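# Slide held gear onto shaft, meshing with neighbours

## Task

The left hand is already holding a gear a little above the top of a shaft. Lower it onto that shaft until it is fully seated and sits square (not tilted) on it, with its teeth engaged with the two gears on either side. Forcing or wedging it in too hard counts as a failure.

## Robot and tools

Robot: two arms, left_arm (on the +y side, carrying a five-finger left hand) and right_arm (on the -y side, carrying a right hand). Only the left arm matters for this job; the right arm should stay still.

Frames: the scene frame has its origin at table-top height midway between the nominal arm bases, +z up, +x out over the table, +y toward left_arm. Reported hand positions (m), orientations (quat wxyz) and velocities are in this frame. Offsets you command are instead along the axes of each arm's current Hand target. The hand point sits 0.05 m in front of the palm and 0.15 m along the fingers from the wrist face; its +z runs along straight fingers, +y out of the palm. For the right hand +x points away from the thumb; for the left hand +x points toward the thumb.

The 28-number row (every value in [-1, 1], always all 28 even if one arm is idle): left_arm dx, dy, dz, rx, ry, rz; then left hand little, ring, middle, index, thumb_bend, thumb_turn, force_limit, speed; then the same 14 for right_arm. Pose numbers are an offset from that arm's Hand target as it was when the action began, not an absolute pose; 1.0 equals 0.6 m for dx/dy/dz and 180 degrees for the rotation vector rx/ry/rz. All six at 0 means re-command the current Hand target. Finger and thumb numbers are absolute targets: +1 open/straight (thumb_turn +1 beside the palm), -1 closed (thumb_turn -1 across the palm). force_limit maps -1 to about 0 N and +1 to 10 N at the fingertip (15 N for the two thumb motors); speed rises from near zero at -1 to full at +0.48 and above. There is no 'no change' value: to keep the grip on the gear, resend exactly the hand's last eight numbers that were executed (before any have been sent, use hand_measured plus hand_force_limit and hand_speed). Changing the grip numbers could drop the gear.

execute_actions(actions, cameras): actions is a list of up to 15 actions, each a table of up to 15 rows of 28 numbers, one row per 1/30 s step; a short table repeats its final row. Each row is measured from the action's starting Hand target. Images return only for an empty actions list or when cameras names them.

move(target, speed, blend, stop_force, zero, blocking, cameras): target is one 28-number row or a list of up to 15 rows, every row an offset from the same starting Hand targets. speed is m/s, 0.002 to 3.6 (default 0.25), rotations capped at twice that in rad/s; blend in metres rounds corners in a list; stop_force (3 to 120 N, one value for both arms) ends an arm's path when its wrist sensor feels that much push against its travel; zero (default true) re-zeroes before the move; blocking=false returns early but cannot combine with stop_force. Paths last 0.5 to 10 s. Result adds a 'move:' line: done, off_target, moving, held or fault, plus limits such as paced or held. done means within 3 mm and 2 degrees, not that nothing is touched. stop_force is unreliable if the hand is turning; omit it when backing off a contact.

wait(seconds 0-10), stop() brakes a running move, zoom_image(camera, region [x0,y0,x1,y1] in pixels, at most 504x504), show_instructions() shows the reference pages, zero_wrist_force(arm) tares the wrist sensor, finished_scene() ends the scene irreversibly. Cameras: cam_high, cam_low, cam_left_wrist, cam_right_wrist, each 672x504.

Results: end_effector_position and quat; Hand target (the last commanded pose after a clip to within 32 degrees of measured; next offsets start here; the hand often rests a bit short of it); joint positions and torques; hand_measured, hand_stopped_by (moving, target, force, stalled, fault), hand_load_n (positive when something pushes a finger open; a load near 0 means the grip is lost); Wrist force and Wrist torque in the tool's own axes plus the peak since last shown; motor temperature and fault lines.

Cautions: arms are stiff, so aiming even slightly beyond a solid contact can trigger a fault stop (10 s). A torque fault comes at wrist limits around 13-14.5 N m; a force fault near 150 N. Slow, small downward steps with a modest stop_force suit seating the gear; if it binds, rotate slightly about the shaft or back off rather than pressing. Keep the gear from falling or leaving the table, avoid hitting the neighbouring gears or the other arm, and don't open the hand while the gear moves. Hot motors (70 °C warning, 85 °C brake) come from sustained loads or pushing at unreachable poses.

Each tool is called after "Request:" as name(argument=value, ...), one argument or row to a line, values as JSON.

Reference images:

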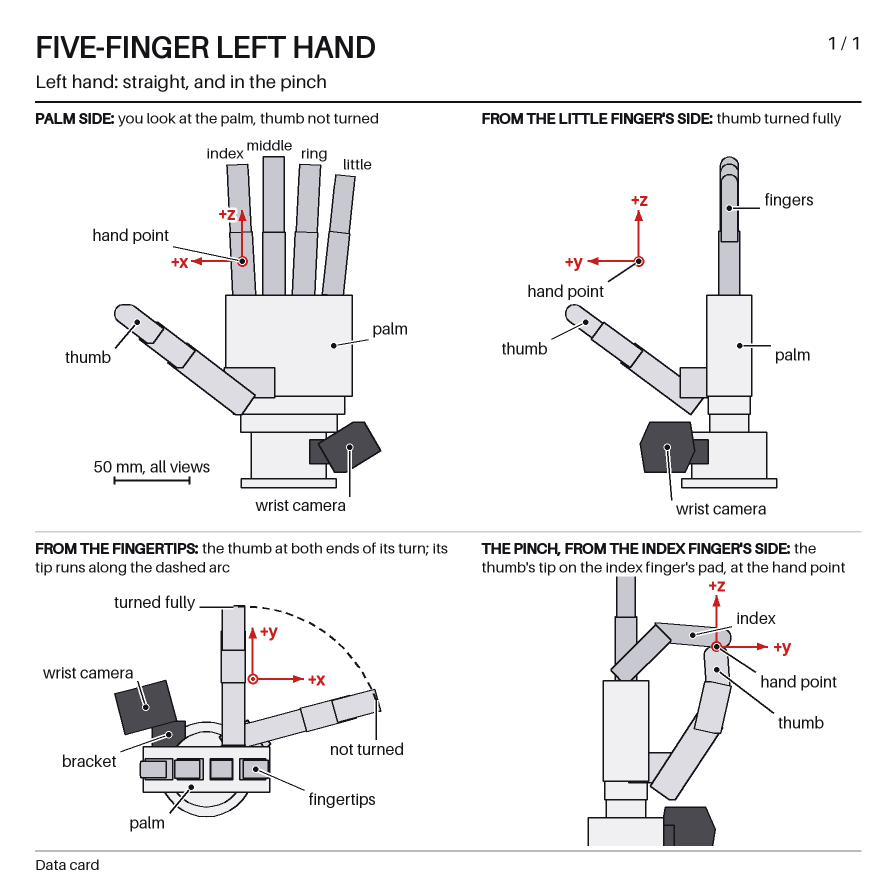

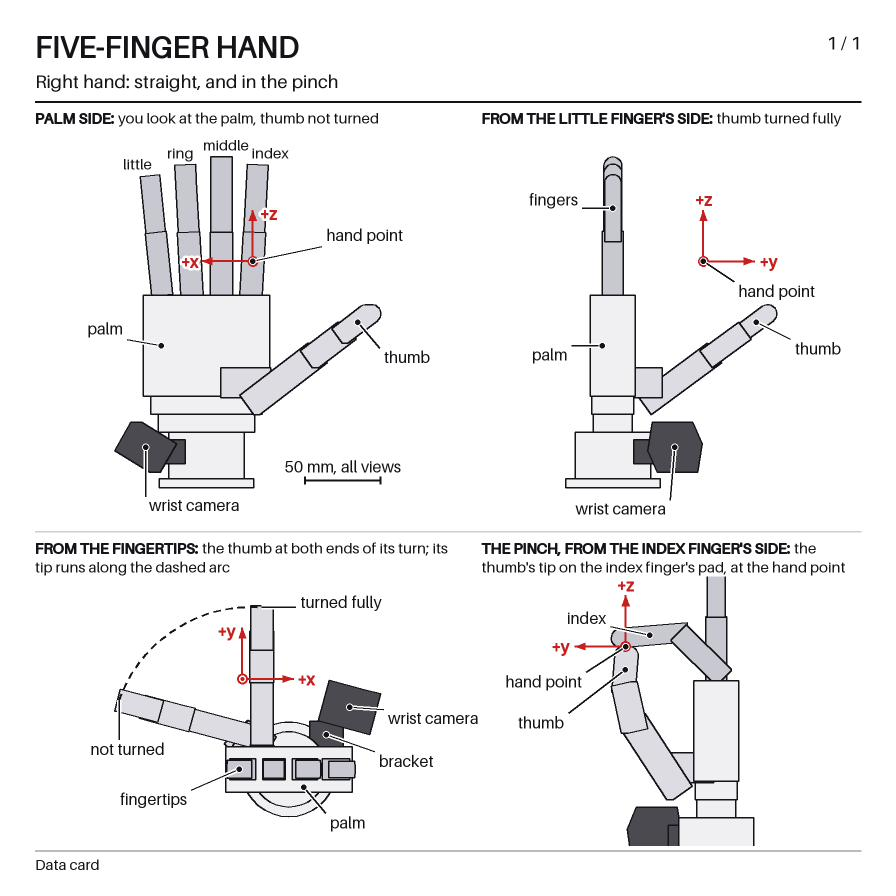

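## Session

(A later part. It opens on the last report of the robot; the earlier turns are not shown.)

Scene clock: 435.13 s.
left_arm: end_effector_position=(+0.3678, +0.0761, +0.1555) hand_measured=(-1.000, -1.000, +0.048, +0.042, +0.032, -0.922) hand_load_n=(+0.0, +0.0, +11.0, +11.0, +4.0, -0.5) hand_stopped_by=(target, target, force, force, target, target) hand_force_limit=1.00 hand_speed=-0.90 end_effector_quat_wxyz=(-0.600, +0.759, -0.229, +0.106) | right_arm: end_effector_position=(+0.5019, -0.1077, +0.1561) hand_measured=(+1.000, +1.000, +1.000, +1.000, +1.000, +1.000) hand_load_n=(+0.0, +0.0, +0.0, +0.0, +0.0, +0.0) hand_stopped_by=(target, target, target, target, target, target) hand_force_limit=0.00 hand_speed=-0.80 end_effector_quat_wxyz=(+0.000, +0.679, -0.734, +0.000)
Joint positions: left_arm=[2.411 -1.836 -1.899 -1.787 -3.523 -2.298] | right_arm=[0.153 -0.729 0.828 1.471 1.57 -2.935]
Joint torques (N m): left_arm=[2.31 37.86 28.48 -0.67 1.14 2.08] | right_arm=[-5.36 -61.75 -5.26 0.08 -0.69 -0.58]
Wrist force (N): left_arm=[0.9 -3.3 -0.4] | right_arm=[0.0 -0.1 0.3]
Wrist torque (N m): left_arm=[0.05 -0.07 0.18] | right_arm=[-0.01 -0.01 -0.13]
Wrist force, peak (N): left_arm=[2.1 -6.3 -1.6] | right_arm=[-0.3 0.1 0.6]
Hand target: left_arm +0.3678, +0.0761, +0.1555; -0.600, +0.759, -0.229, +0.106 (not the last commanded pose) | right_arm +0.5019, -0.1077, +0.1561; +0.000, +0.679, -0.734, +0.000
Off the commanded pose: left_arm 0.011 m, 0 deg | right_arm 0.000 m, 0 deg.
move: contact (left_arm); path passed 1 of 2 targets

Request:
move(
  target=[
    [0.0001,-0.0006,0.0001,0.0005,-0.0081,-0.0021,-1,-1,0.048,0.040,0.032,-0.922,1,-0.9,0,0,0,0,0,0,1,1,1,1,1,1,0,-0.8],
    [-0.0010,0.0187,0.0051,0.0005,-0.0081,-0.0021,-1,-1,0.048,0.040,0.032,-0.922,1,-0.9,0,0,0,0,0,0,1,1,1,1,1,1,0,-0.8],
  ],
  speed=[0.02,0.008],
  stop_force=6,
  zero=false,
)

Scene clock: 442.30 s.
left_arm: end_effector_position=(+0.3678, +0.0762, +0.1547) hand_measured=(-1.000, -1.000, +0.048, +0.042, +0.032, -0.922) hand_load_n=(+0.0, +0.5, +11.0, +11.0, +3.0, -0.5) hand_stopped_by=(target, target, force, force, target, target) hand_force_limit=1.00 hand_speed=-0.90 end_effector_quat_wxyz=(-0.603, +0.760, -0.219, +0.098) | right_arm: end_effector_position=(+0.5019, -0.1077, +0.1561) hand_measured=(+1.000, +1.000, +1.000, +1.000, +1.000, +1.000) hand_load_n=(+0.0, +0.0, +0.0, +0.0, +0.0, +0.0) hand_stopped_by=(target, target, target, target, target, target) hand_force_limit=0.00 hand_speed=-0.80 end_effector_quat_wxyz=(+0.000, +0.679, -0.734, +0.000)
Joint positions: left_arm=[2.413 -1.853 -1.872 -1.845 -3.538 -2.349] | right_arm=[0.153 -0.729 0.828 1.471 1.57 -2.935]
Joint torques (N m): left_arm=[5.68 38.11 22.22 -0.72 1.06 2.05] | right_arm=[-5.63 -61.37 -5.41 0.1 -0.65 -0.66]
Wrist force (N): left_arm=[0.6 -3.7 -1.4] | right_arm=[-0.4 -0.1 0.3]
Wrist torque (N m): left_arm=[0.04 -0.06 0.16] | right_arm=[-0.01 0.04 -0.15]
Wrist force, peak (N): left_arm=[1.8 -6.8 -2.3] | right_arm=[-0.2 0.3 0.6]
Hand target: left_arm +0.3679, +0.0762, +0.1547; -0.603, +0.760, -0.219, +0.099 (not the last commanded pose) | right_arm +0.5019, -0.1077, +0.1561; +0.000, +0.679, -0.734, +0.000
Off the commanded pose: left_arm 0.011 m, 0 deg | right_arm 0.000 m, 0 deg.
move: contact (left_arm); path passed 1 of 2 targets

Request:
execute_actions(
  actions=[],
  cameras=["cam_left_wrist","cam_right_wrist","cam_low"],
)

Request:
zoom_image(
  camera="cam_left_wrist",
  region=[225, 140, 285, 200],
)

Request:
zoom_image(
  camera="cam_right_wrist",
  region=[380, 380, 460, 450],
)

Request:
zoom_image(
  camera="cam_low",
  region=[240, 210, 285, 250],
)

Scene clock: 444.40 s.
left_arm: end_effector_position=(+0.3679, +0.0762, +0.1547) hand_measured=(-1.000, -1.000, +0.048, +0.042, +0.032, -0.922) hand_load_n=(+0.0, +0.0, +10.5, +11.0, +2.5, -0.5) hand_stopped_by=(target, target, force, force, target, target) hand_force_limit=1.00 hand_speed=-0.90 end_effector_quat_wxyz=(-0.603, +0.760, -0.219, +0.099) | right_arm: end_effector_position=(+0.5019, -0.1077, +0.1561) hand_measured=(+1.000, +1.000, +1.000, +1.000, +1.000, +1.000) hand_load_n=(+0.0, +0.0, +0.0, +0.0, +0.0, +0.0) hand_stopped_by=(target, target, target, target, target, target) hand_force_limit=0.00 hand_speed=-0.80 end_effector_quat_wxyz=(+0.000, +0.679, -0.734, +0.000)
Joint positions: left_arm=[2.413 -1.853 -1.872 -1.845 -3.538 -2.349] | right_arm=[0.153 -0.729 0.828 1.471 1.57 -2.935]
Joint velocities: within noise
Joint torques (N m): left_arm=[5.44 38.07 29.26 -0.66 0.98 2.13] | right_arm=[-4.99 -61.98 -5.35 0.19 -0.68 -0.67]
Motor temperatures (°C): left_arm=[26 28 25 29 35 33] | right_arm=[30 29 24 33 31 30]
Wrist force (N): left_arm=[0.6 -3.7 -1.5] | right_arm=[-0.2 0.1 0.1]
Wrist torque (N m): left_arm=[0.06 -0.07 0.16] | right_arm=[0.02 0.01 -0.13]
Wrist force, peak (N): left_arm=[0.5 -4.1 -1.1] | right_arm=[-0.6 -0.1 0.4]
Hand target: left_arm +0.3679, +0.0762, +0.1547; -0.603, +0.760, -0.219, +0.099 (not the last commanded pose) | right_arm +0.5019, -0.1077, +0.1561; +0.000, +0.679, -0.734, +0.000
Off the commanded pose: left_arm 0.011 m, 0 deg | right_arm 0.000 m, 0 deg.
camera_calibration:
cam_left_wrist: T_world_to_cam=[[0.420985, -0.00307603, 0.907062, -0.301181], [0.425262, -0.882613, -0.200365, -0.0677712], [0.801202, 0.47009, -0.370259, -0.162634], [0, 0, 0, 1]] pos_world=[0.285916, 0.0157105, 0.199394]
cam_right_wrist: T_world_to_cam=[[-0.986755, -0.152559, 0.0551448, 0.471869], [-0.10232, 0.84912, 0.518195, 0.0657579], [-0.12588, 0.505689, -0.853483, 0.365804], [0, 0, 0, 1]] pos_world=[0.518394, -0.168832, 0.25211]
Images, in order (width x height): cam_low 672x504, cam_left_wrist 672x504, cam_right_wrist 672x504.

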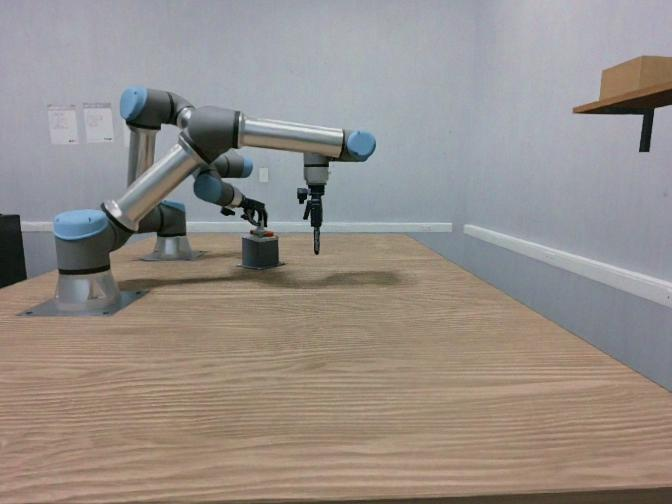

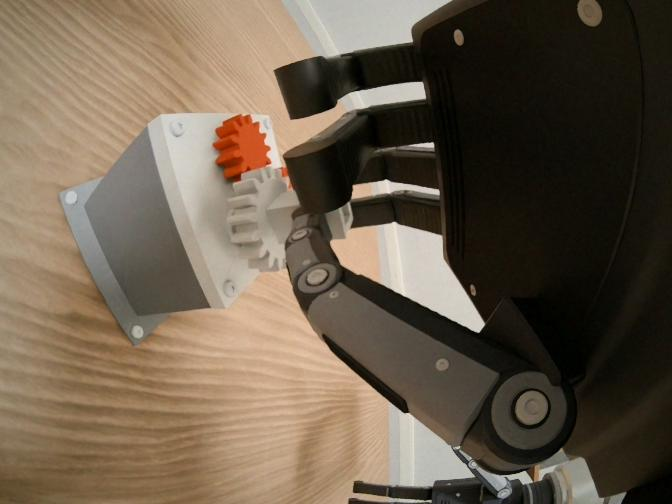

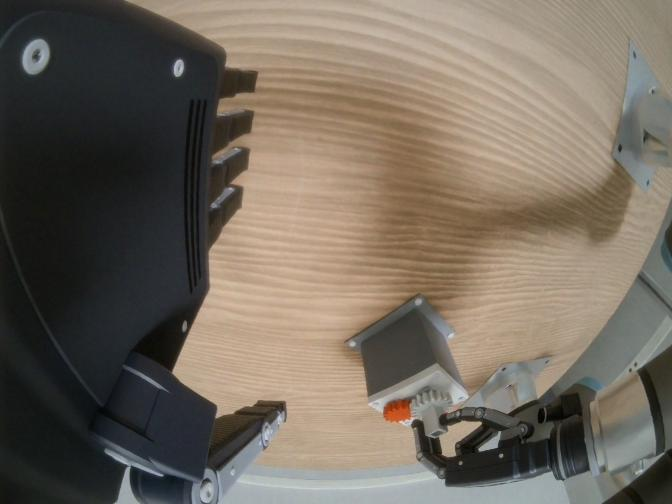

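Scaled by 8.400 from the camera's 672x504 image, which has a finer 960x720 frame.

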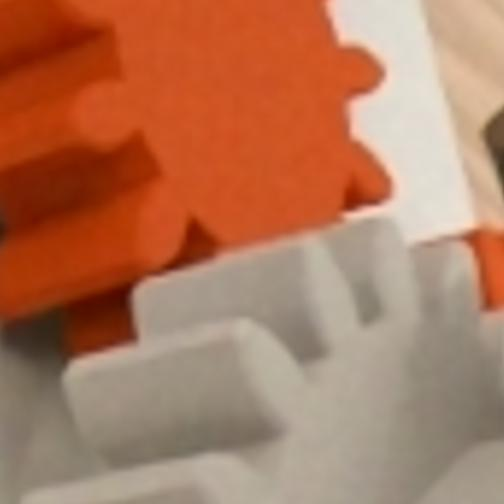

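Scaled by 6.300 from the camera's 672x504 image, which has a finer 960x720 frame.

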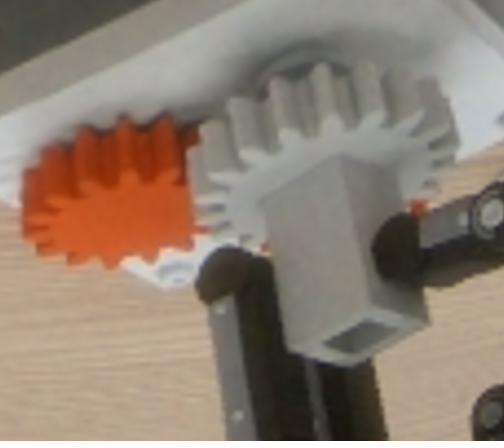

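Scaled by 11.200 from the camera's 672x504 image, which has a finer 960x720 frame.

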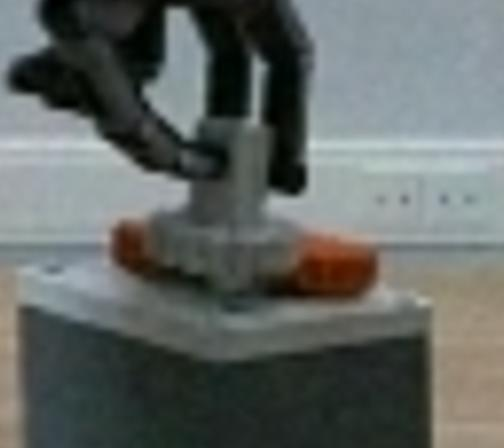

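Request:
move(
  target=[
    [0.0001,-0.0006,0.0001,0.0005,-0.0081,-0.0021,-1,-1,0.048,0.040,0.032,-0.922,1,-0.9,0,0,0,0,0,0,1,1,1,1,1,1,0,-0.8],
    [-0.0010,0.0187,0.0051,0.0005,-0.0081,-0.0021,-1,-1,0.048,0.040,0.032,-0.922,1,-0.9,0,0,0,0,0,0,1,1,1,1,1,1,0,-0.8],
  ],
  speed=[0.02,0.008],
  stop_force=6,
  zero=false,
)

Scene clock: 455.67 s.
left_arm: end_effector_position=(+0.3679, +0.0764, +0.1540) hand_measured=(-1.000, -1.000, +0.048, +0.042, +0.032, -0.922) hand_load_n=(+0.0, +0.0, +10.5, +11.0, +3.0, -0.5) hand_stopped_by=(target, target, force, force, target, target) hand_force_limit=1.00 hand_speed=-0.90 end_effector_quat_wxyz=(-0.606, +0.762, -0.209, +0.091) | right_arm: end_effector_position=(+0.5019, -0.1077, +0.1561) hand_measured=(+1.000, +1.000, +1.000, +1.000, +1.000, +1.000) hand_load_n=(+0.0, +0.0, +0.0, +0.0, +0.0, +0.0) hand_stopped_by=(target, target, target, target, target, target) hand_force_limit=0.00 hand_speed=-0.80 end_effector_quat_wxyz=(+0.000, +0.679, -0.734, +0.000)
Joint positions: left_arm=[2.414 -1.87 -1.846 -1.898 -3.554 -2.395] | right_arm=[0.153 -0.729 0.828 1.471 1.57 -2.935]
Joint torques (N m): left_arm=[8.12 39.28 11.61 0.52 1.06 2.01] | right_arm=[-4.98 -62.09 -5.65 0.19 -0.67 -0.6]
Wrist force (N): left_arm=[0.2 -3.3 -1.1] | right_arm=[-0.2 0.1 0.3]
Wrist torque (N m): left_arm=[0.07 -0.02 0.12] | right_arm=[0.02 0.01 -0.13]
Wrist force, peak (N): left_arm=[1.5 -6.8 -2.9] | right_arm=[-0.3 0.0 0.7]
Hand target: left_arm +0.3679, +0.0764, +0.1540; -0.606, +0.762, -0.209, +0.091 (not the last commanded pose) | right_arm +0.5019, -0.1077, +0.1561; +0.000, +0.679, -0.734, +0.000
Off the commanded pose: left_arm 0.011 m, 0 deg | right_arm 0.000 m, 0 deg.
move: contact (left_arm); path passed 1 of 2 targets

Request:
move(
  target=[
    [0,-0.0005,-0.0001,0,0,0,-1,-1,0.048,0.040,0.032,-0.922,1,-0.9,0,0,0,0,0,0,1,1,1,1,1,1,0,-0.8],
    [-0.0011,0.0188,0.0049,0,0,0,-1,-1,0.048,0.040,0.032,-0.922,1,-0.9,0,0,0,0,0,0,1,1,1,1,1,1,0,-0.8],
  ],
  speed=[0.02,0.008],
  stop_force=6,
  zero=false,
  cameras=["cam_left_wrist","cam_right_wrist"],
)

Request:
zoom_image(
  camera="cam_left_wrist",
  region=[300, 180, 370, 250],
)

Request:
zoom_image(
  camera="cam_left_wrist",
  region=[200, 130, 300, 280],
)

Request:
zoom_image(
  camera="cam_right_wrist",
  region=[380, 380, 460, 450],
)

Scene clock: 463.10 s.
left_arm: end_effector_position=(+0.3678, +0.0764, +0.1536) hand_measured=(-1.000, -1.000, +0.048, +0.042, +0.032, -0.922) hand_load_n=(+0.0, +0.0, +10.5, +10.0, +3.5, -0.5) hand_stopped_by=(target, target, force, force, target, target) hand_force_limit=1.00 hand_speed=-0.90 end_effector_quat_wxyz=(-0.606, +0.762, -0.209, +0.091) | right_arm: end_effector_position=(+0.5019, -0.1077, +0.1561) hand_measured=(+1.000, +1.000, +1.000, +1.000, +1.000, +1.000) hand_load_n=(+0.0, +0.0, +0.0, +0.0, +0.0, +0.0) hand_stopped_by=(target, target, target, target, target, target) hand_force_limit=0.00 hand_speed=-0.80 end_effector_quat_wxyz=(+0.000, +0.679, -0.734, +0.000)
Joint positions: left_arm=[2.414 -1.87 -1.847 -1.897 -3.554 -2.395] | right_arm=[0.153 -0.729 0.828 1.471 1.57 -2.935]
Joint torques (N m): left_arm=[3.83 39.83 29.51 -0.71 -0.08 -0.87] | right_arm=[-4.66 -61.79 -5.31 0.21 -0.62 -0.51]
Wrist force (N): left_arm=[-0.1 -1.7 -0.6] | right_arm=[-0.2 0.0 0.5]
Wrist torque (N m): left_arm=[0.04 -0.01 0.13] | right_arm=[-0.01 0.01 -0.14]
Wrist force, peak (N): left_arm=[1.7 -7.1 -2.5] | right_arm=[0.1 0.1 0.6]
Hand target: left_arm +0.3678, +0.0764, +0.1536; -0.606, +0.762, -0.209, +0.091 (not the last commanded pose) | right_arm +0.5019, -0.1077, +0.1561; +0.000, +0.679, -0.734, +0.000
Off the commanded pose: left_arm 0.011 m, 0 deg | right_arm 0.000 m, 0 deg.
move: contact (left_arm); path passed 1 of 2 targets
camera_calibration:
cam_left_wrist: T_world_to_cam=[[0.419089, 0.00413993, 0.907936, -0.300169], [0.447715, -0.870901, -0.202687, -0.0766157], [0.789883, 0.49144, -0.366839, -0.161139], [0, 0, 0, 1]] pos_world=[0.287381, 0.0137084, 0.197893]
cam_right_wrist: T_world_to_cam=[[-0.986755, -0.152559, 0.0551448, 0.471869], [-0.10232, 0.84912, 0.518195, 0.0657579], [-0.12588, 0.505689, -0.853483, 0.365804], [0, 0, 0, 1]] pos_world=[0.518394, -0.168832, 0.25211]
Images, in order (width x height): cam_left_wrist 672x504, cam_right_wrist 672x504.

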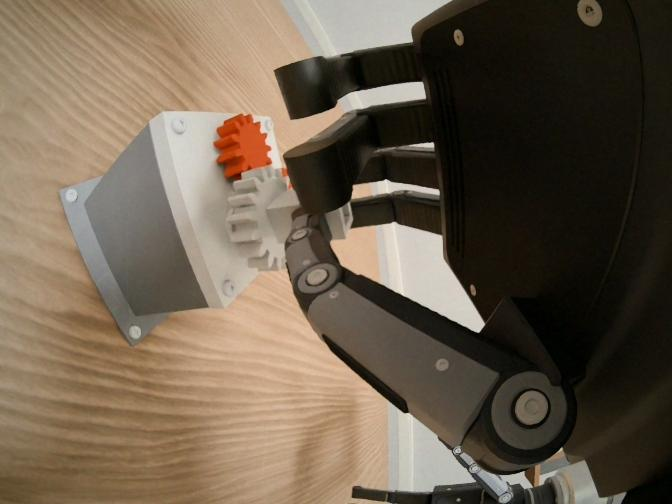

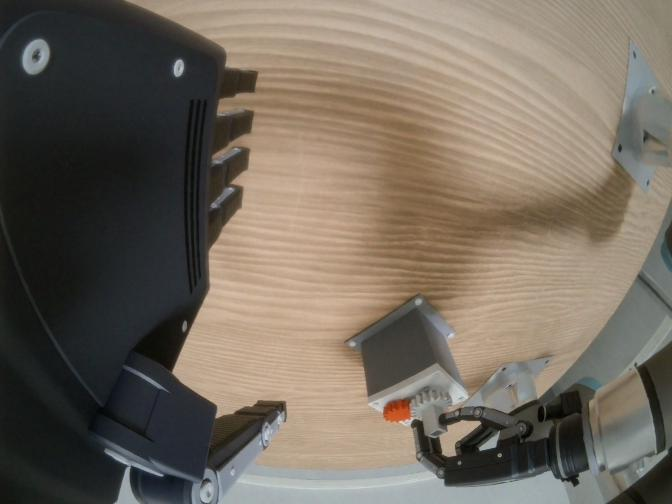

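Scaled by 7.200 from the camera's 672x504 image, which has a finer 960x720 frame.

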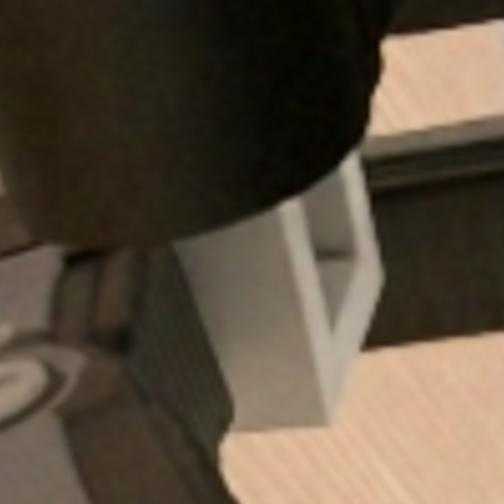

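Scaled by 3.360 from the camera's 672x504 image, which has a finer 960x720 frame.

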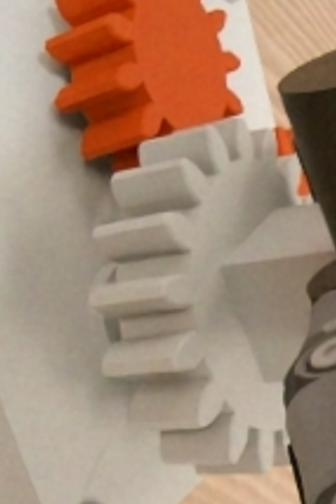

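Scaled by 6.300 from the camera's 672x504 image, which has a finer 960x720 frame.

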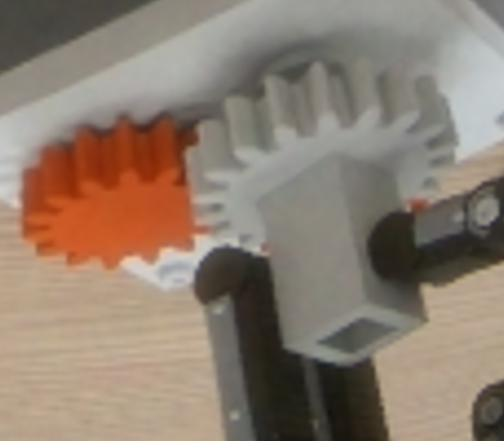

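Request:
zoom_image(
  camera="cam_left_wrist",
  region=[205, 105, 295, 195],
)

Request:
zoom_image(
  camera="cam_right_wrist",
  region=[380, 390, 425, 425],
)

Scaled by 5.600 from the camera's 672x504 image, which has a finer 960x720 frame.

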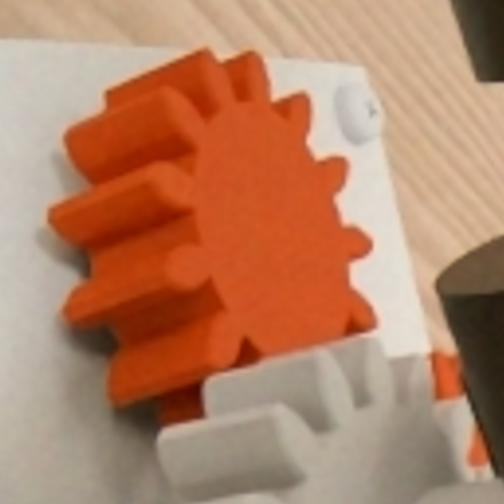

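Scaled by 11.200 from the camera's 672x504 image, which has a finer 960x720 frame.

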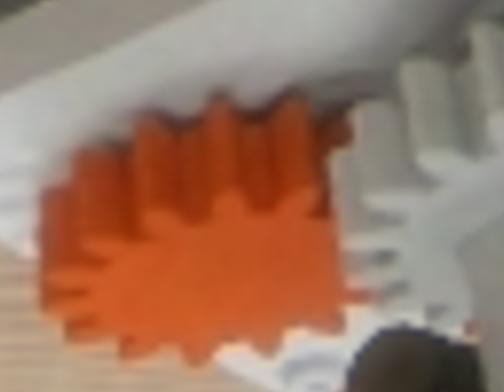

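Request:
move(
  target=[
    [-0.0001,0.0016,0.0004,0,0,0,-1,-1,0.048,0.040,0.032,-0.922,1,-0.9,0,0,0,0,0,0,1,1,1,1,1,1,0,-0.8],
    [0.0001,0.0015,0.0009,0.0009,-0.0161,-0.0042,-1,-1,0.048,0.040,0.032,-0.922,1,-0.9,0,0,0,0,0,0,1,1,1,1,1,1,0,-0.8],
  ],
  speed=[0.01,0.02],
  stop_force=10,
  zero=false,
  cameras=["cam_left_wrist","cam_right_wrist"],
)

Request:
zoom_image(
  camera="cam_right_wrist",
  region=[380, 380, 460, 450],
)

Request:
zoom_image(
  camera="cam_left_wrist",
  region=[205, 105, 305, 205],
)

Scene clock: 497.43 s.
left_arm: end_effector_position=(+0.3678, +0.0767, +0.1526) hand_measured=(-1.000, -1.000, +0.048, +0.042, +0.032, -0.922) hand_load_n=(+0.0, +0.0, +10.0, +10.5, +3.0, +0.0) hand_stopped_by=(target, target, force, force, target, target) hand_force_limit=1.00 hand_speed=-0.90 end_effector_quat_wxyz=(-0.609, +0.764, -0.198, +0.083) | right_arm: end_effector_position=(+0.5019, -0.1077, +0.1561) hand_measured=(+1.000, +1.000, +1.000, +1.000, +1.000, +1.000) hand_load_n=(+0.0, +0.0, +0.0, +0.0, +0.0, +0.0) hand_stopped_by=(target, target, target, target, target, target) hand_force_limit=0.00 hand_speed=-0.80 end_effector_quat_wxyz=(+0.000, +0.679, -0.734, +0.000)
Joint positions: left_arm=[2.417 -1.889 -1.818 -1.952 -3.572 -2.444] | right_arm=[0.153 -0.729 0.828 1.471 1.57 -2.935]
Joint torques (N m): left_arm=[-12.52 39.83 3.93 1.98 1.16 2.12] | right_arm=[-4.05 -61.9 -5.3 0.23 -0.63 -0.42]
Wrist force (N): left_arm=[2.1 -2.3 -2.0] | right_arm=[-0.1 0.2 0.3]
Wrist torque (N m): left_arm=[0.05 0.00 0.10] | right_arm=[0.03 0.00 -0.13]
Wrist force, peak (N): left_arm=[1.6 -7.0 -2.3] | right_arm=[0.3 0.2 0.6]
Hand target: left_arm +0.3678, +0.0766, +0.1526; -0.609, +0.764, -0.198, +0.083 (not the last commanded pose) | right_arm +0.5019, -0.1077, +0.1561; +0.000, +0.679, -0.734, +0.000
Off the commanded pose: left_arm 0.000 m, 1 deg | right_arm 0.000 m, 0 deg.
move: held (left_arm; a check stopped the path); path passed 1 of 2 targets; limits=held
pose unreachable (left arm): on one or more control steps of this call, first in action 0 (counted from 0), this arm could not follow its commanded pose, so it was not sent that pose on those steps. It may still have moved: this result reports where it is.
cause: moving toward the commanded pose would bring a part of the arm too close to another arm (a part of this arm just beyond joint 4 (wrist 1) and a part of the right arm just beyond its joint 2 (shoulder lift), along the way the arms are being sent, or toward where that arm still pushes).
camera_calibration:
cam_left_wrist: T_world_to_cam=[[0.416924, 0.0125081, 0.908855, -0.299279], [0.473364, -0.856594, -0.20536, -0.0867373], [0.775951, 0.515839, -0.363056, -0.158924], [0, 0, 0, 1]] pos_world=[0.289153, 0.011424, 0.196491]
cam_right_wrist: T_world_to_cam=[[-0.986755, -0.152559, 0.0551448, 0.471869], [-0.10232, 0.84912, 0.518195, 0.0657579], [-0.12588, 0.505689, -0.853483, 0.365804], [0, 0, 0, 1]] pos_world=[0.518394, -0.168832, 0.25211]
Images, in order (width x height): cam_left_wrist 672x504, cam_right_wrist 672x504.

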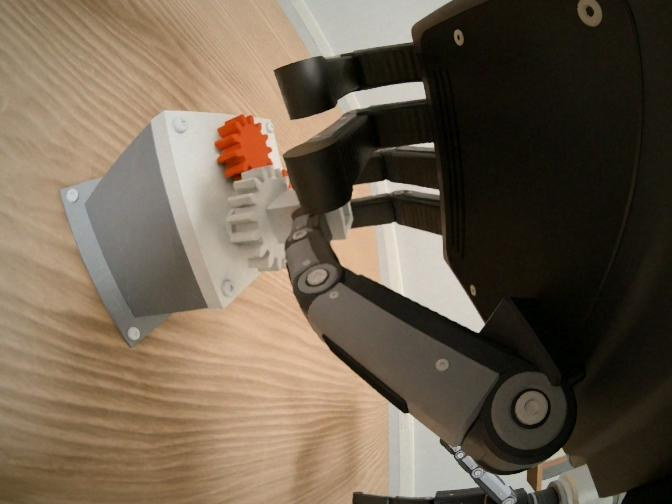

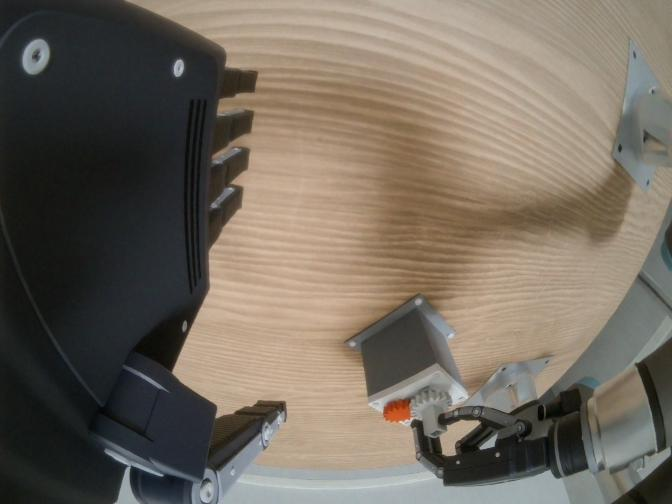

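Scaled by 6.300 from the camera's 672x504 image, which has a finer 960x720 frame.

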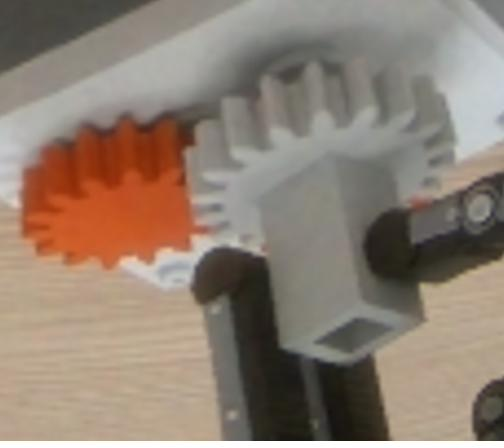

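Scaled by 5.040 from the camera's 672x504 image, which has a finer 960x720 frame.

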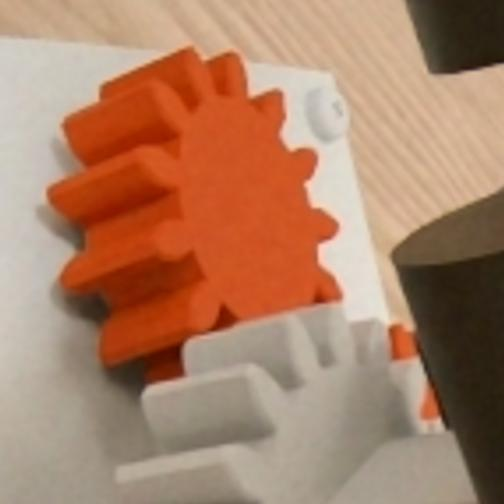

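Request:
move(
  target=[
    [0,0,0,0,0,0,-1,-1,0.048,0.040,0.032,-0.922,1,-0.9,0.083,-0.0065,0,0,0,0,1,1,1,1,1,1,0,-0.8],
  ],
  speed=0.15,
  cameras=["cam_right_wrist"],
)

Request:
zoom_image(
  camera="cam_right_wrist",
  region=[370, 330, 450, 420],
)

Scene clock: 504.63 s.
left_arm: end_effector_position=(+0.3678, +0.0766, +0.1526) hand_measured=(-1.000, -1.000, +0.048, +0.042, +0.032, -0.922) hand_load_n=(+0.0, +0.0, +10.0, +10.0, +3.0, +0.5) hand_stopped_by=(target, target, force, force, target, target) hand_force_limit=1.00 hand_speed=-0.90 end_effector_quat_wxyz=(-0.609, +0.764, -0.198, +0.083) | right_arm: end_effector_position=(+0.5020, -0.1574, +0.1561) hand_measured=(+1.000, +1.000, +1.000, +1.000, +1.000, +1.000) hand_load_n=(+0.0, +0.0, +0.0, -0.5, +0.0, +0.0) hand_stopped_by=(target, target, target, target, target, target) hand_force_limit=0.00 hand_speed=-0.80 end_effector_quat_wxyz=(+0.000, +0.679, -0.734, +0.000)
Joint positions: left_arm=[2.417 -1.889 -1.818 -1.952 -3.572 -2.444] | right_arm=[0.07 -0.775 0.913 1.433 1.57 -3.018]
Joint torques (N m): left_arm=[-12.2 39.48 3.94 2.02 1.08 2.1] | right_arm=[-4.7 -60.96 -3.92 -0.34 -0.65 -1.54]
Wrist force (N): left_arm=[1.8 -3.4 -1.8] | right_arm=[0.2 -0.3 0.2]
Wrist torque (N m): left_arm=[0.05 0.01 0.10] | right_arm=[-0.04 -0.06 0.08]
Wrist force, peak (N): left_arm=[1.9 -3.5 -1.7] | right_arm=[0.6 -0.2 0.5]
Hand target: left_arm +0.3678, +0.0766, +0.1526; -0.609, +0.764, -0.198, +0.083 | right_arm +0.5020, -0.1576, +0.1561; +0.000, +0.679, -0.734, +0.000
Off the commanded pose: left_arm 0.000 m, 0 deg | right_arm 0.000 m, 0 deg.
move: done
camera_calibration:
cam_right_wrist: T_world_to_cam=[[-0.986755, -0.152559, 0.0551448, 0.464286], [-0.10232, 0.84912, 0.518195, 0.107959], [-0.12588, 0.505689, -0.853483, 0.390936], [0, 0, 0, 1]] pos_world=[0.518394, -0.218532, 0.25211]
Images, in order (width x height): cam_right_wrist 672x504.

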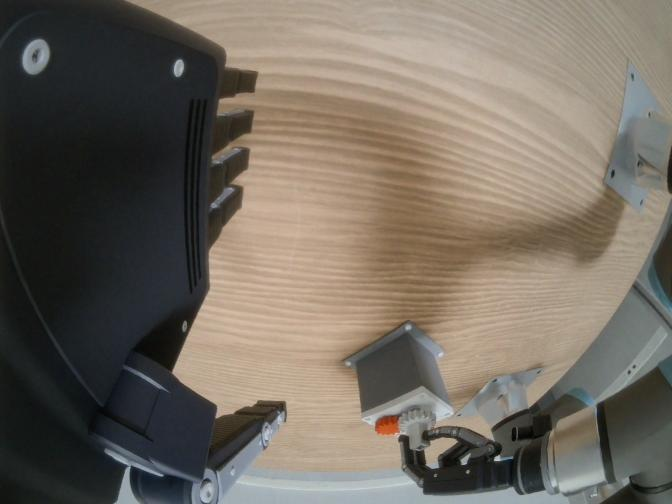

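Scaled by 5.600 from the camera's 672x504 image, which has a finer 960x720 frame.

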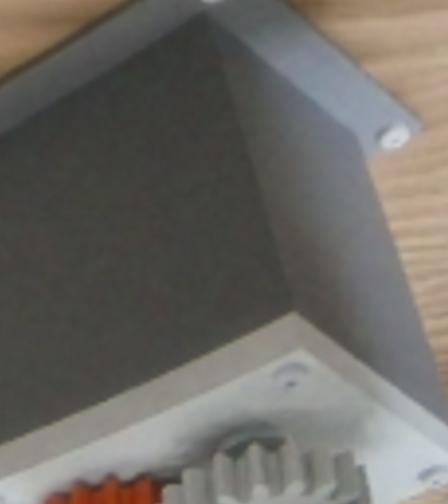

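Request:
zoom_image(
  camera="cam_right_wrist",
  region=[370, 398, 450, 458],
)

Request:
execute_actions(
  actions=[],
  cameras=["cam_high"],
)

Request:
zoom_image(
  camera="cam_high",
  region=[300, 165, 345, 205],
)

Scaled by 6.300 from the camera's 672x504 image, which has a finer 960x720 frame.

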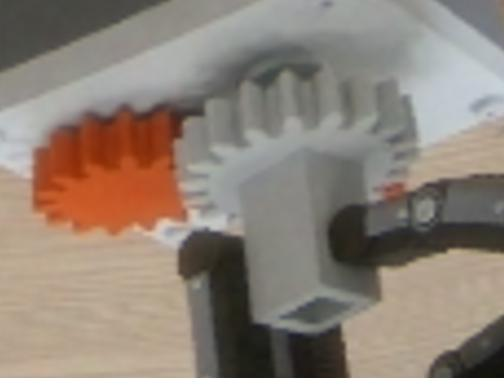

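Scene clock: 527.33 s.
left_arm: end_effector_position=(+0.3678, +0.0766, +0.1526) hand_measured=(-1.000, -1.000, +0.048, +0.042, +0.032, -0.922) hand_load_n=(+0.0, +0.0, +9.5, +10.5, +3.0, +0.5) hand_stopped_by=(target, target, force, force, target, target) hand_force_limit=1.00 hand_speed=-0.90 end_effector_quat_wxyz=(-0.609, +0.764, -0.198, +0.083) | right_arm: end_effector_position=(+0.5020, -0.1576, +0.1561) hand_measured=(+1.000, +1.000, +1.000, +1.000, +1.000, +1.000) hand_load_n=(+0.0, +0.0, +0.0, +0.0, +0.0, +0.0) hand_stopped_by=(target, target, target, target, target, target) hand_force_limit=0.00 hand_speed=-0.80 end_effector_quat_wxyz=(+0.000, +0.679, -0.734, +0.000)
Joint positions: left_arm=[2.417 -1.889 -1.818 -1.952 -3.572 -2.444] | right_arm=[0.07 -0.776 0.913 1.433 1.57 -3.018]
Joint velocities: within noise
Joint torques (N m): left_arm=[-12.56 39.6 4.91 2.03 0.89 2.06] | right_arm=[-6.35 -60.83 -4.87 -0.24 -0.79 -1.13]
Motor temperatures (°C): left_arm=[25 28 26 29 34 32] | right_arm=[29 30 24 33 31 30]
Wrist force (N): left_arm=[2.1 -2.3 -2.2] | right_arm=[0.1 -0.3 0.2]
Wrist torque (N m): left_arm=[0.04 0.00 0.10] | right_arm=[-0.03 -0.03 0.07]
Wrist force, peak (N): left_arm=[2.0 -3.5 -1.6] | right_arm=[0.1 -0.4 0.4]
Hand target: left_arm +0.3678, +0.0766, +0.1526; -0.609, +0.764, -0.198, +0.083 | right_arm +0.5020, -0.1576, +0.1561; +0.000, +0.679, -0.734, +0.000
Off the commanded pose: left_arm 0.000 m, 0 deg | right_arm 0.000 m, 0 deg.
Images, in order (width x height): cam_high 672x504.

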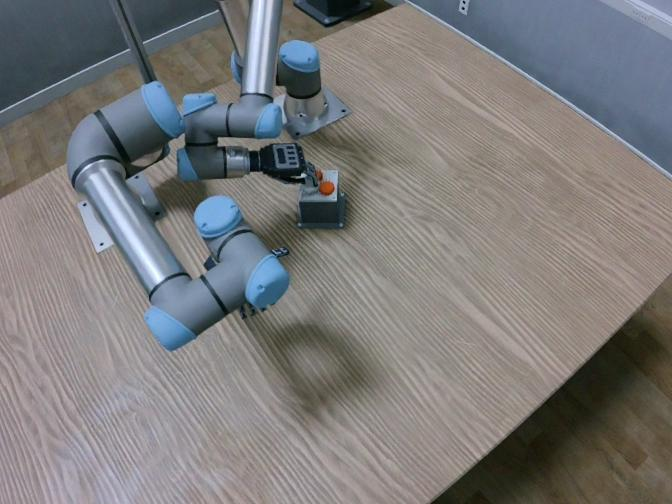

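Scaled by 11.200 from the camera's 672x504 image, which has a finer 960x720 frame.

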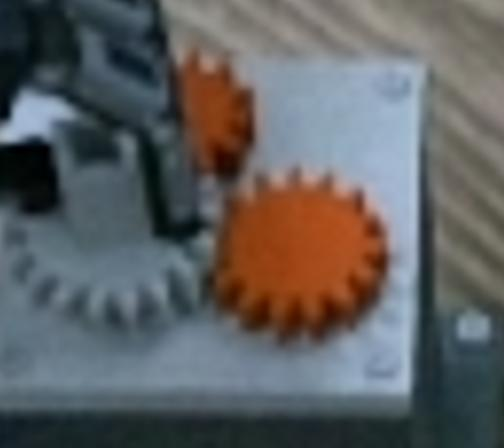

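Request:
move(
  target=[
    [0.0010,-0.0030,-0.0014,0,0,0,-1,-1,0.048,0.040,0.032,-0.922,1,-0.9,0,0,0,0,0,0,1,1,1,1,1,1,0,-0.8],
    [-0.0001,0.0163,0.0036,0,0,0,-1,-1,0.048,0.040,0.032,-0.922,1,-0.9,0,0,0,0,0,0,1,1,1,1,1,1,0,-0.8],
  ],
  speed=[0.02,0.008],
  stop_force=5,
  zero=false,
  cameras=["cam_left_wrist"],
)

Request:
zoom_image(
  camera="cam_left_wrist",
  region=[205, 105, 305, 205],
)

Scene clock: 536.90 s.
left_arm: end_effector_position=(+0.3682, +0.0760, +0.1531) hand_measured=(-1.000, -1.000, +0.048, +0.042, +0.032, -0.922) hand_load_n=(+0.0, +0.0, +11.0, +10.0, +4.0, -0.5) hand_stopped_by=(target, target, force, force, target, target) hand_force_limit=1.00 hand_speed=-0.90 end_effector_quat_wxyz=(-0.609, +0.764, -0.198, +0.083) | right_arm: end_effector_position=(+0.5020, -0.1576, +0.1561) hand_measured=(+1.000, +1.000, +1.000, +1.000, +1.000, +1.000) hand_load_n=(+0.0, +0.0, +0.0, +0.0, +0.0, +0.0) hand_stopped_by=(target, target, target, target, target, target) hand_force_limit=0.00 hand_speed=-0.80 end_effector_quat_wxyz=(+0.000, +0.679, -0.734, +0.000)
Joint positions: left_arm=[2.416 -1.89 -1.815 -1.954 -3.573 -2.444] | right_arm=[0.07 -0.776 0.913 1.433 1.57 -3.018]
Joint torques (N m): left_arm=[-1.28 39.73 29.99 -0.81 1.13 1.97] | right_arm=[-6.65 -60.61 -4.03 -0.23 -0.63 -1.15]
Wrist force (N): left_arm=[0.0 -1.5 -0.7] | right_arm=[0.1 0.1 0.3]
Wrist torque (N m): left_arm=[0.04 0.01 0.12] | right_arm=[0.01 -0.03 0.08]
Wrist force, peak (N): left_arm=[1.9 -6.7 -2.1] | right_arm=[0.3 -0.3 0.4]
Hand target: left_arm +0.3682, +0.0760, +0.1531; -0.609, +0.764, -0.198, +0.083 (not the last commanded pose) | right_arm +0.5020, -0.1576, +0.1561; +0.000, +0.679, -0.734, +0.000
Off the commanded pose: left_arm 0.011 m, 0 deg | right_arm 0.000 m, 0 deg.
move: contact (left_arm); path passed 1 of 2 targets
camera_calibration:
cam_left_wrist: T_world_to_cam=[[0.416694, 0.0126728, 0.908958, -0.299759], [0.473322, -0.856694, -0.205041, -0.087408], [0.7761, 0.51567, -0.362978, -0.158835], [0, 0, 0, 1]] pos_world=[0.289552, 0.0108235, 0.196893]
Images, in order (width x height): cam_left_wrist 672x504.

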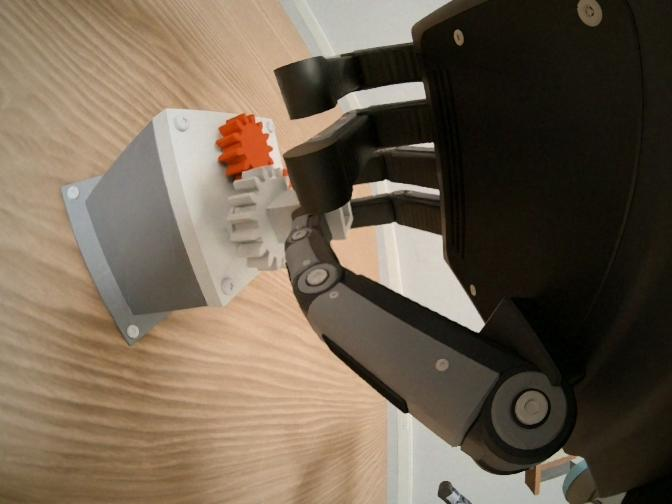

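Scaled by 5.040 from the camera's 672x504 image, which has a finer 960x720 frame.

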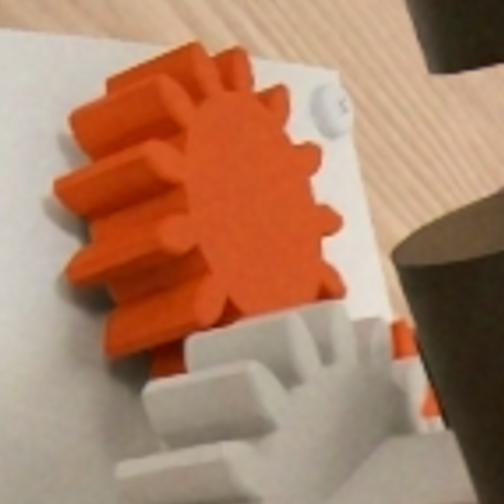

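Request:
move(
  target=[
    [0.0003,-0.0025,-0.0001,0.0009,-0.0161,-0.0042,-1,-1,0.048,0.040,0.032,-0.922,1,-0.9,0,0,0,0,0,0,1,1,1,1,1,1,0,-0.8],
    [-0.0008,0.0168,0.0049,0.0009,-0.0161,-0.0042,-1,-1,0.048,0.040,0.032,-0.922,1,-0.9,0,0,0,0,0,0,1,1,1,1,1,1,0,-0.8],
  ],
  speed=[0.02,0.008],
  stop_force=5,
  zero=false,
  cameras=["cam_left_wrist"],
)

Request:
zoom_image(
  camera="cam_left_wrist",
  region=[205, 105, 305, 205],
)

Scene clock: 561.97 s.
left_arm: end_effector_position=(+0.3668, +0.0771, +0.1427) hand_measured=(-1.000, -1.000, +0.048, +0.042, +0.032, -0.922) hand_load_n=(+0.0, +0.0, +10.0, +10.5, +4.5, +0.0) hand_stopped_by=(target, target, force, force, target, target) hand_force_limit=1.00 hand_speed=-0.90 end_effector_quat_wxyz=(-0.614, +0.766, -0.177, +0.068) | right_arm: end_effector_position=(+0.5020, -0.1576, +0.1561) hand_measured=(+1.000, +1.000, +1.000, +1.000, +1.000, +1.000) hand_load_n=(+0.0, +0.0, +0.0, +0.0, +0.0, +0.0) hand_stopped_by=(target, target, target, target, target, target) hand_force_limit=0.00 hand_speed=-0.80 end_effector_quat_wxyz=(+0.000, +0.679, -0.734, +0.000)
Joint positions: left_arm=[2.42 -1.932 -1.78 -2.018 -3.608 -2.521] | right_arm=[0.07 -0.776 0.913 1.433 1.57 -3.018]
Joint torques (N m): left_arm=[-13.11 22.78 5.49 1.87 -0.93 -1.23] | right_arm=[-6.11 -60.45 -4.71 -0.2 -0.63 -1.03]
Wrist force (N): left_arm=[1.9 -1.0 0.1] | right_arm=[0.0 -0.3 0.1]
Wrist torque (N m): left_arm=[0.05 0.02 0.05] | right_arm=[-0.04 -0.02 0.06]
Wrist force, peak (N): left_arm=[-0.4 -2.5 -0.4] | right_arm=[0.0 -0.2 0.6]
Hand target: left_arm +0.3668, +0.0771, +0.1427; -0.614, +0.766, -0.177, +0.068 | right_arm +0.5020, -0.1576, +0.1561; +0.000, +0.679, -0.734, +0.000
Off the commanded pose: left_arm 0.000 m, 0 deg | right_arm 0.000 m, 0 deg.
move: done
camera_calibration:
cam_left_wrist: T_world_to_cam=[[0.412136, 0.0269116, 0.910725, -0.289441], [0.517697, -0.829451, -0.209766, -0.105694], [0.749756, 0.557932, -0.355778, -0.156671], [0, 0, 0, 1]] pos_world=[0.291471, 0.00753327, 0.18569]
Images, in order (width x height): cam_left_wrist 672x504.

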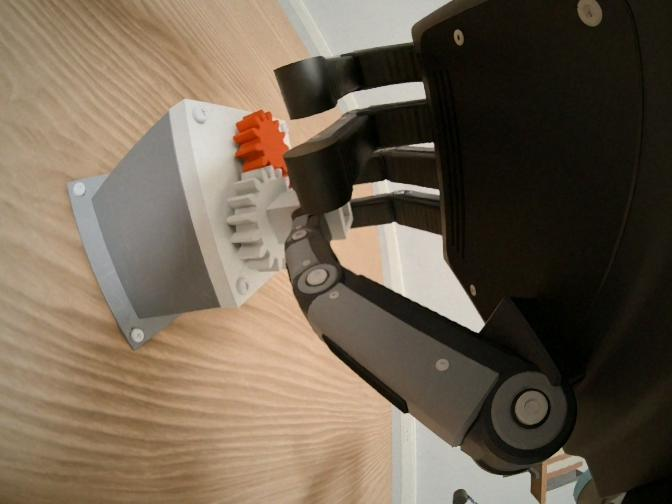

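Scaled by 5.040 from the camera's 672x504 image, which has a finer 960x720 frame.

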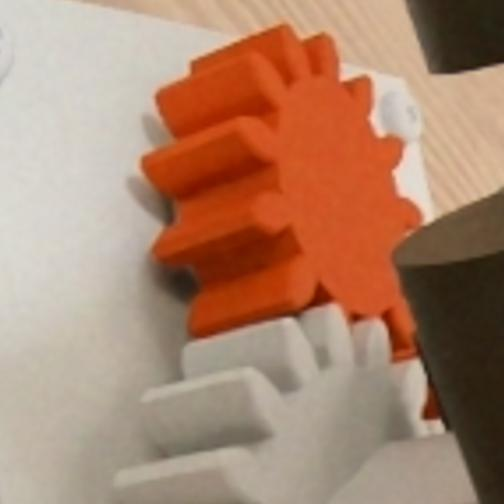

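Request:
move(
  target=[
    [-0.0007,0.0129,0.0034,0,0,0,-1,-1,0.048,0.040,0.032,-0.922,1,-0.9,0,0,0,0,0,0,1,1,1,1,1,1,0,-0.8],
  ],
  speed=0.008,
  stop_force=5,
  zero=false,
  cameras=["cam_left_wrist","cam_right_wrist","cam_low"],
)

Request:
zoom_image(
  camera="cam_right_wrist",
  region=[370, 390, 450, 460],
)

Request:
zoom_image(
  camera="cam_left_wrist",
  region=[190, 100, 310, 290],
)

Request:
zoom_image(
  camera="cam_low",
  region=[240, 210, 285, 250],
)

Scene clock: 568.40 s.
left_arm: end_effector_position=(+0.3667, +0.0771, +0.1421) hand_measured=(-1.000, -1.000, +0.048, +0.042, +0.032, -0.922) hand_load_n=(+0.0, +0.0, +11.5, +11.0, +3.0, -0.5) hand_stopped_by=(target, target, force, force, target, target) hand_force_limit=1.00 hand_speed=-0.90 end_effector_quat_wxyz=(-0.614, +0.766, -0.177, +0.068) | right_arm: end_effector_position=(+0.5020, -0.1576, +0.1561) hand_measured=(+1.000, +1.000, +1.000, +1.000, +1.000, +1.000) hand_load_n=(+0.0, +0.5, +0.0, +0.0, +0.0, +0.0) hand_stopped_by=(target, target, target, target, target, target) hand_force_limit=0.00 hand_speed=-0.80 end_effector_quat_wxyz=(+0.000, +0.679, -0.734, +0.000)
Joint positions: left_arm=[2.42 -1.933 -1.781 -2.017 -3.608 -2.521] | right_arm=[0.07 -0.776 0.913 1.433 1.57 -3.018]
Joint torques (N m): left_arm=[-10.05 40.68 28.61 -0.46 0.5 -0.42] | right_arm=[-5.57 -60.94 -4.21 -0.18 -0.71 -0.95]
Wrist force (N): left_arm=[-0.3 -3.9 0.8] | right_arm=[0.0 -0.1 0.3]
Wrist torque (N m): left_arm=[0.06 -0.02 0.13] | right_arm=[-0.01 -0.02 0.07]
Wrist force, peak (N): left_arm=[-1.2 -10.3 0.3] | right_arm=[0.0 0.0 0.7]
Hand target: left_arm +0.3668, +0.0771, +0.1421; -0.614, +0.766, -0.177, +0.068 (not the last commanded pose) | right_arm +0.5020, -0.1576, +0.1561; +0.000, +0.679, -0.734, +0.000
Off the commanded pose: left_arm 0.007 m, 0 deg | right_arm 0.000 m, 0 deg.
move: contact (left_arm)
camera_calibration:
cam_left_wrist: T_world_to_cam=[[0.412273, 0.0268532, 0.910665, -0.288972], [0.517627, -0.829466, -0.209879, -0.105706], [0.749729, 0.557912, -0.355866, -0.156749], [0, 0, 0, 1]] pos_world=[0.291371, 0.00753309, 0.185189]
cam_right_wrist: T_world_to_cam=[[-0.986755, -0.152559, 0.0551448, 0.464256], [-0.10232, 0.84912, 0.518195, 0.108129], [-0.12588, 0.505689, -0.853483, 0.391037], [0, 0, 0, 1]] pos_world=[0.518394, -0.218732, 0.25211]
Images, in order (width x height): cam_low 672x504, cam_left_wrist 672x504, cam_right_wrist 672x504.

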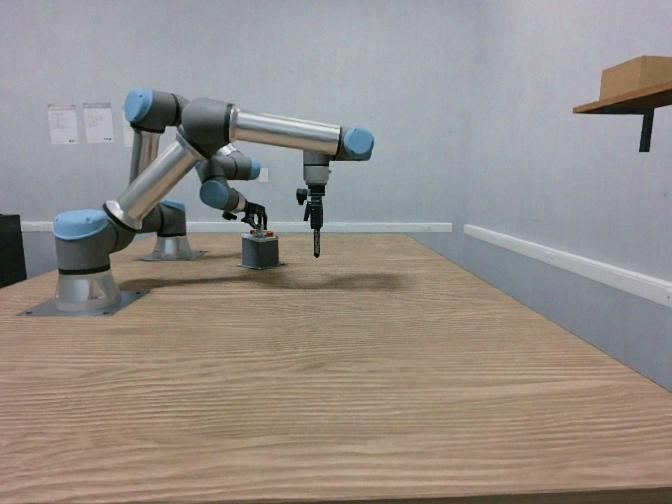

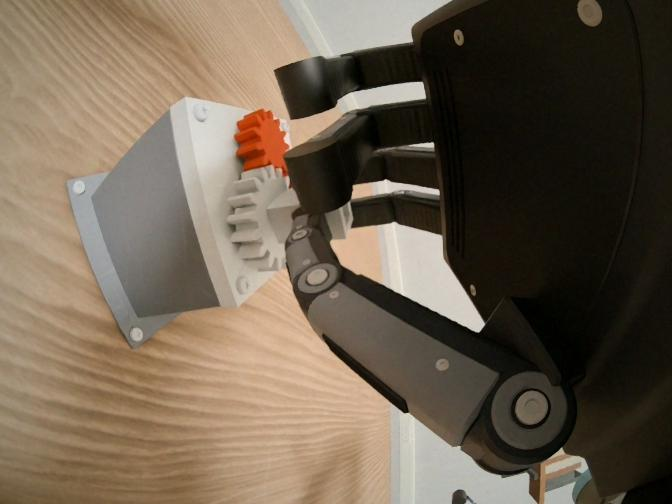

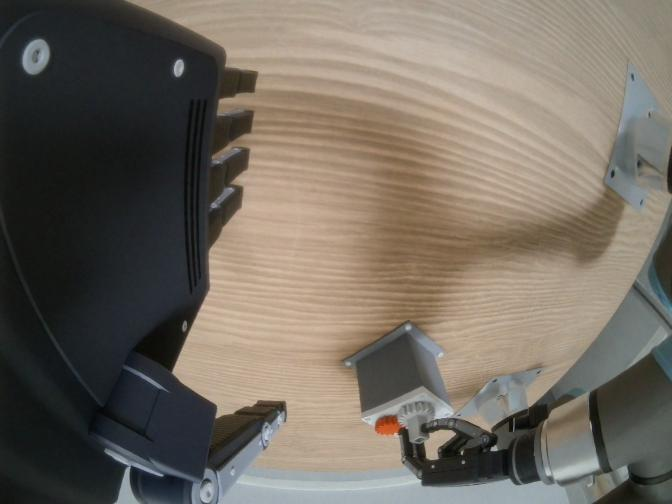

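Scaled by 6.300 from the camera's 672x504 image, which has a finer 960x720 frame.

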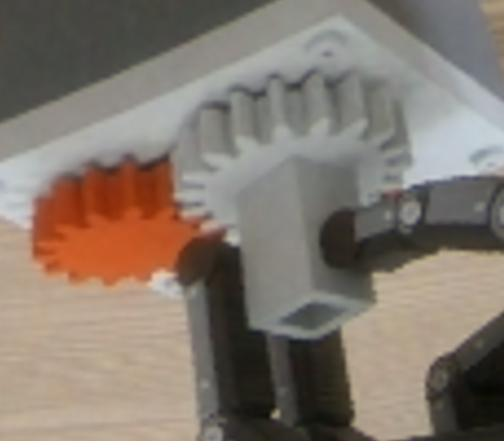

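Scaled by 2.653 from the camera's 672x504 image, which has a finer 960x720 frame.

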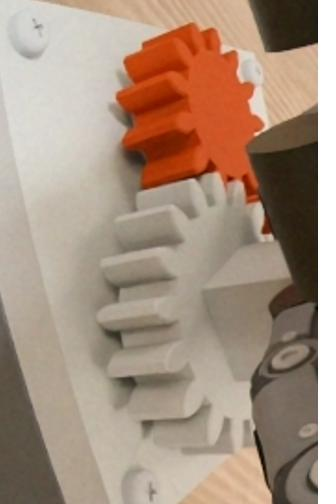

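Scaled by 11.200 from the camera's 672x504 image, which has a finer 960x720 frame.

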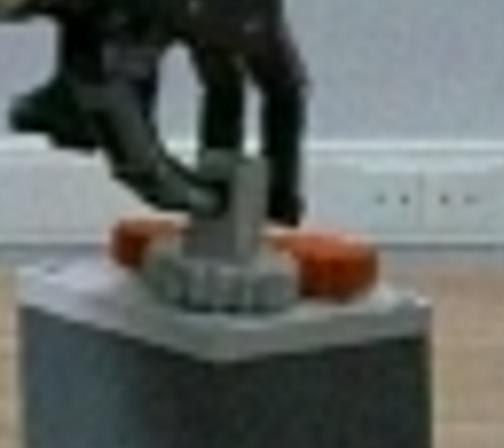

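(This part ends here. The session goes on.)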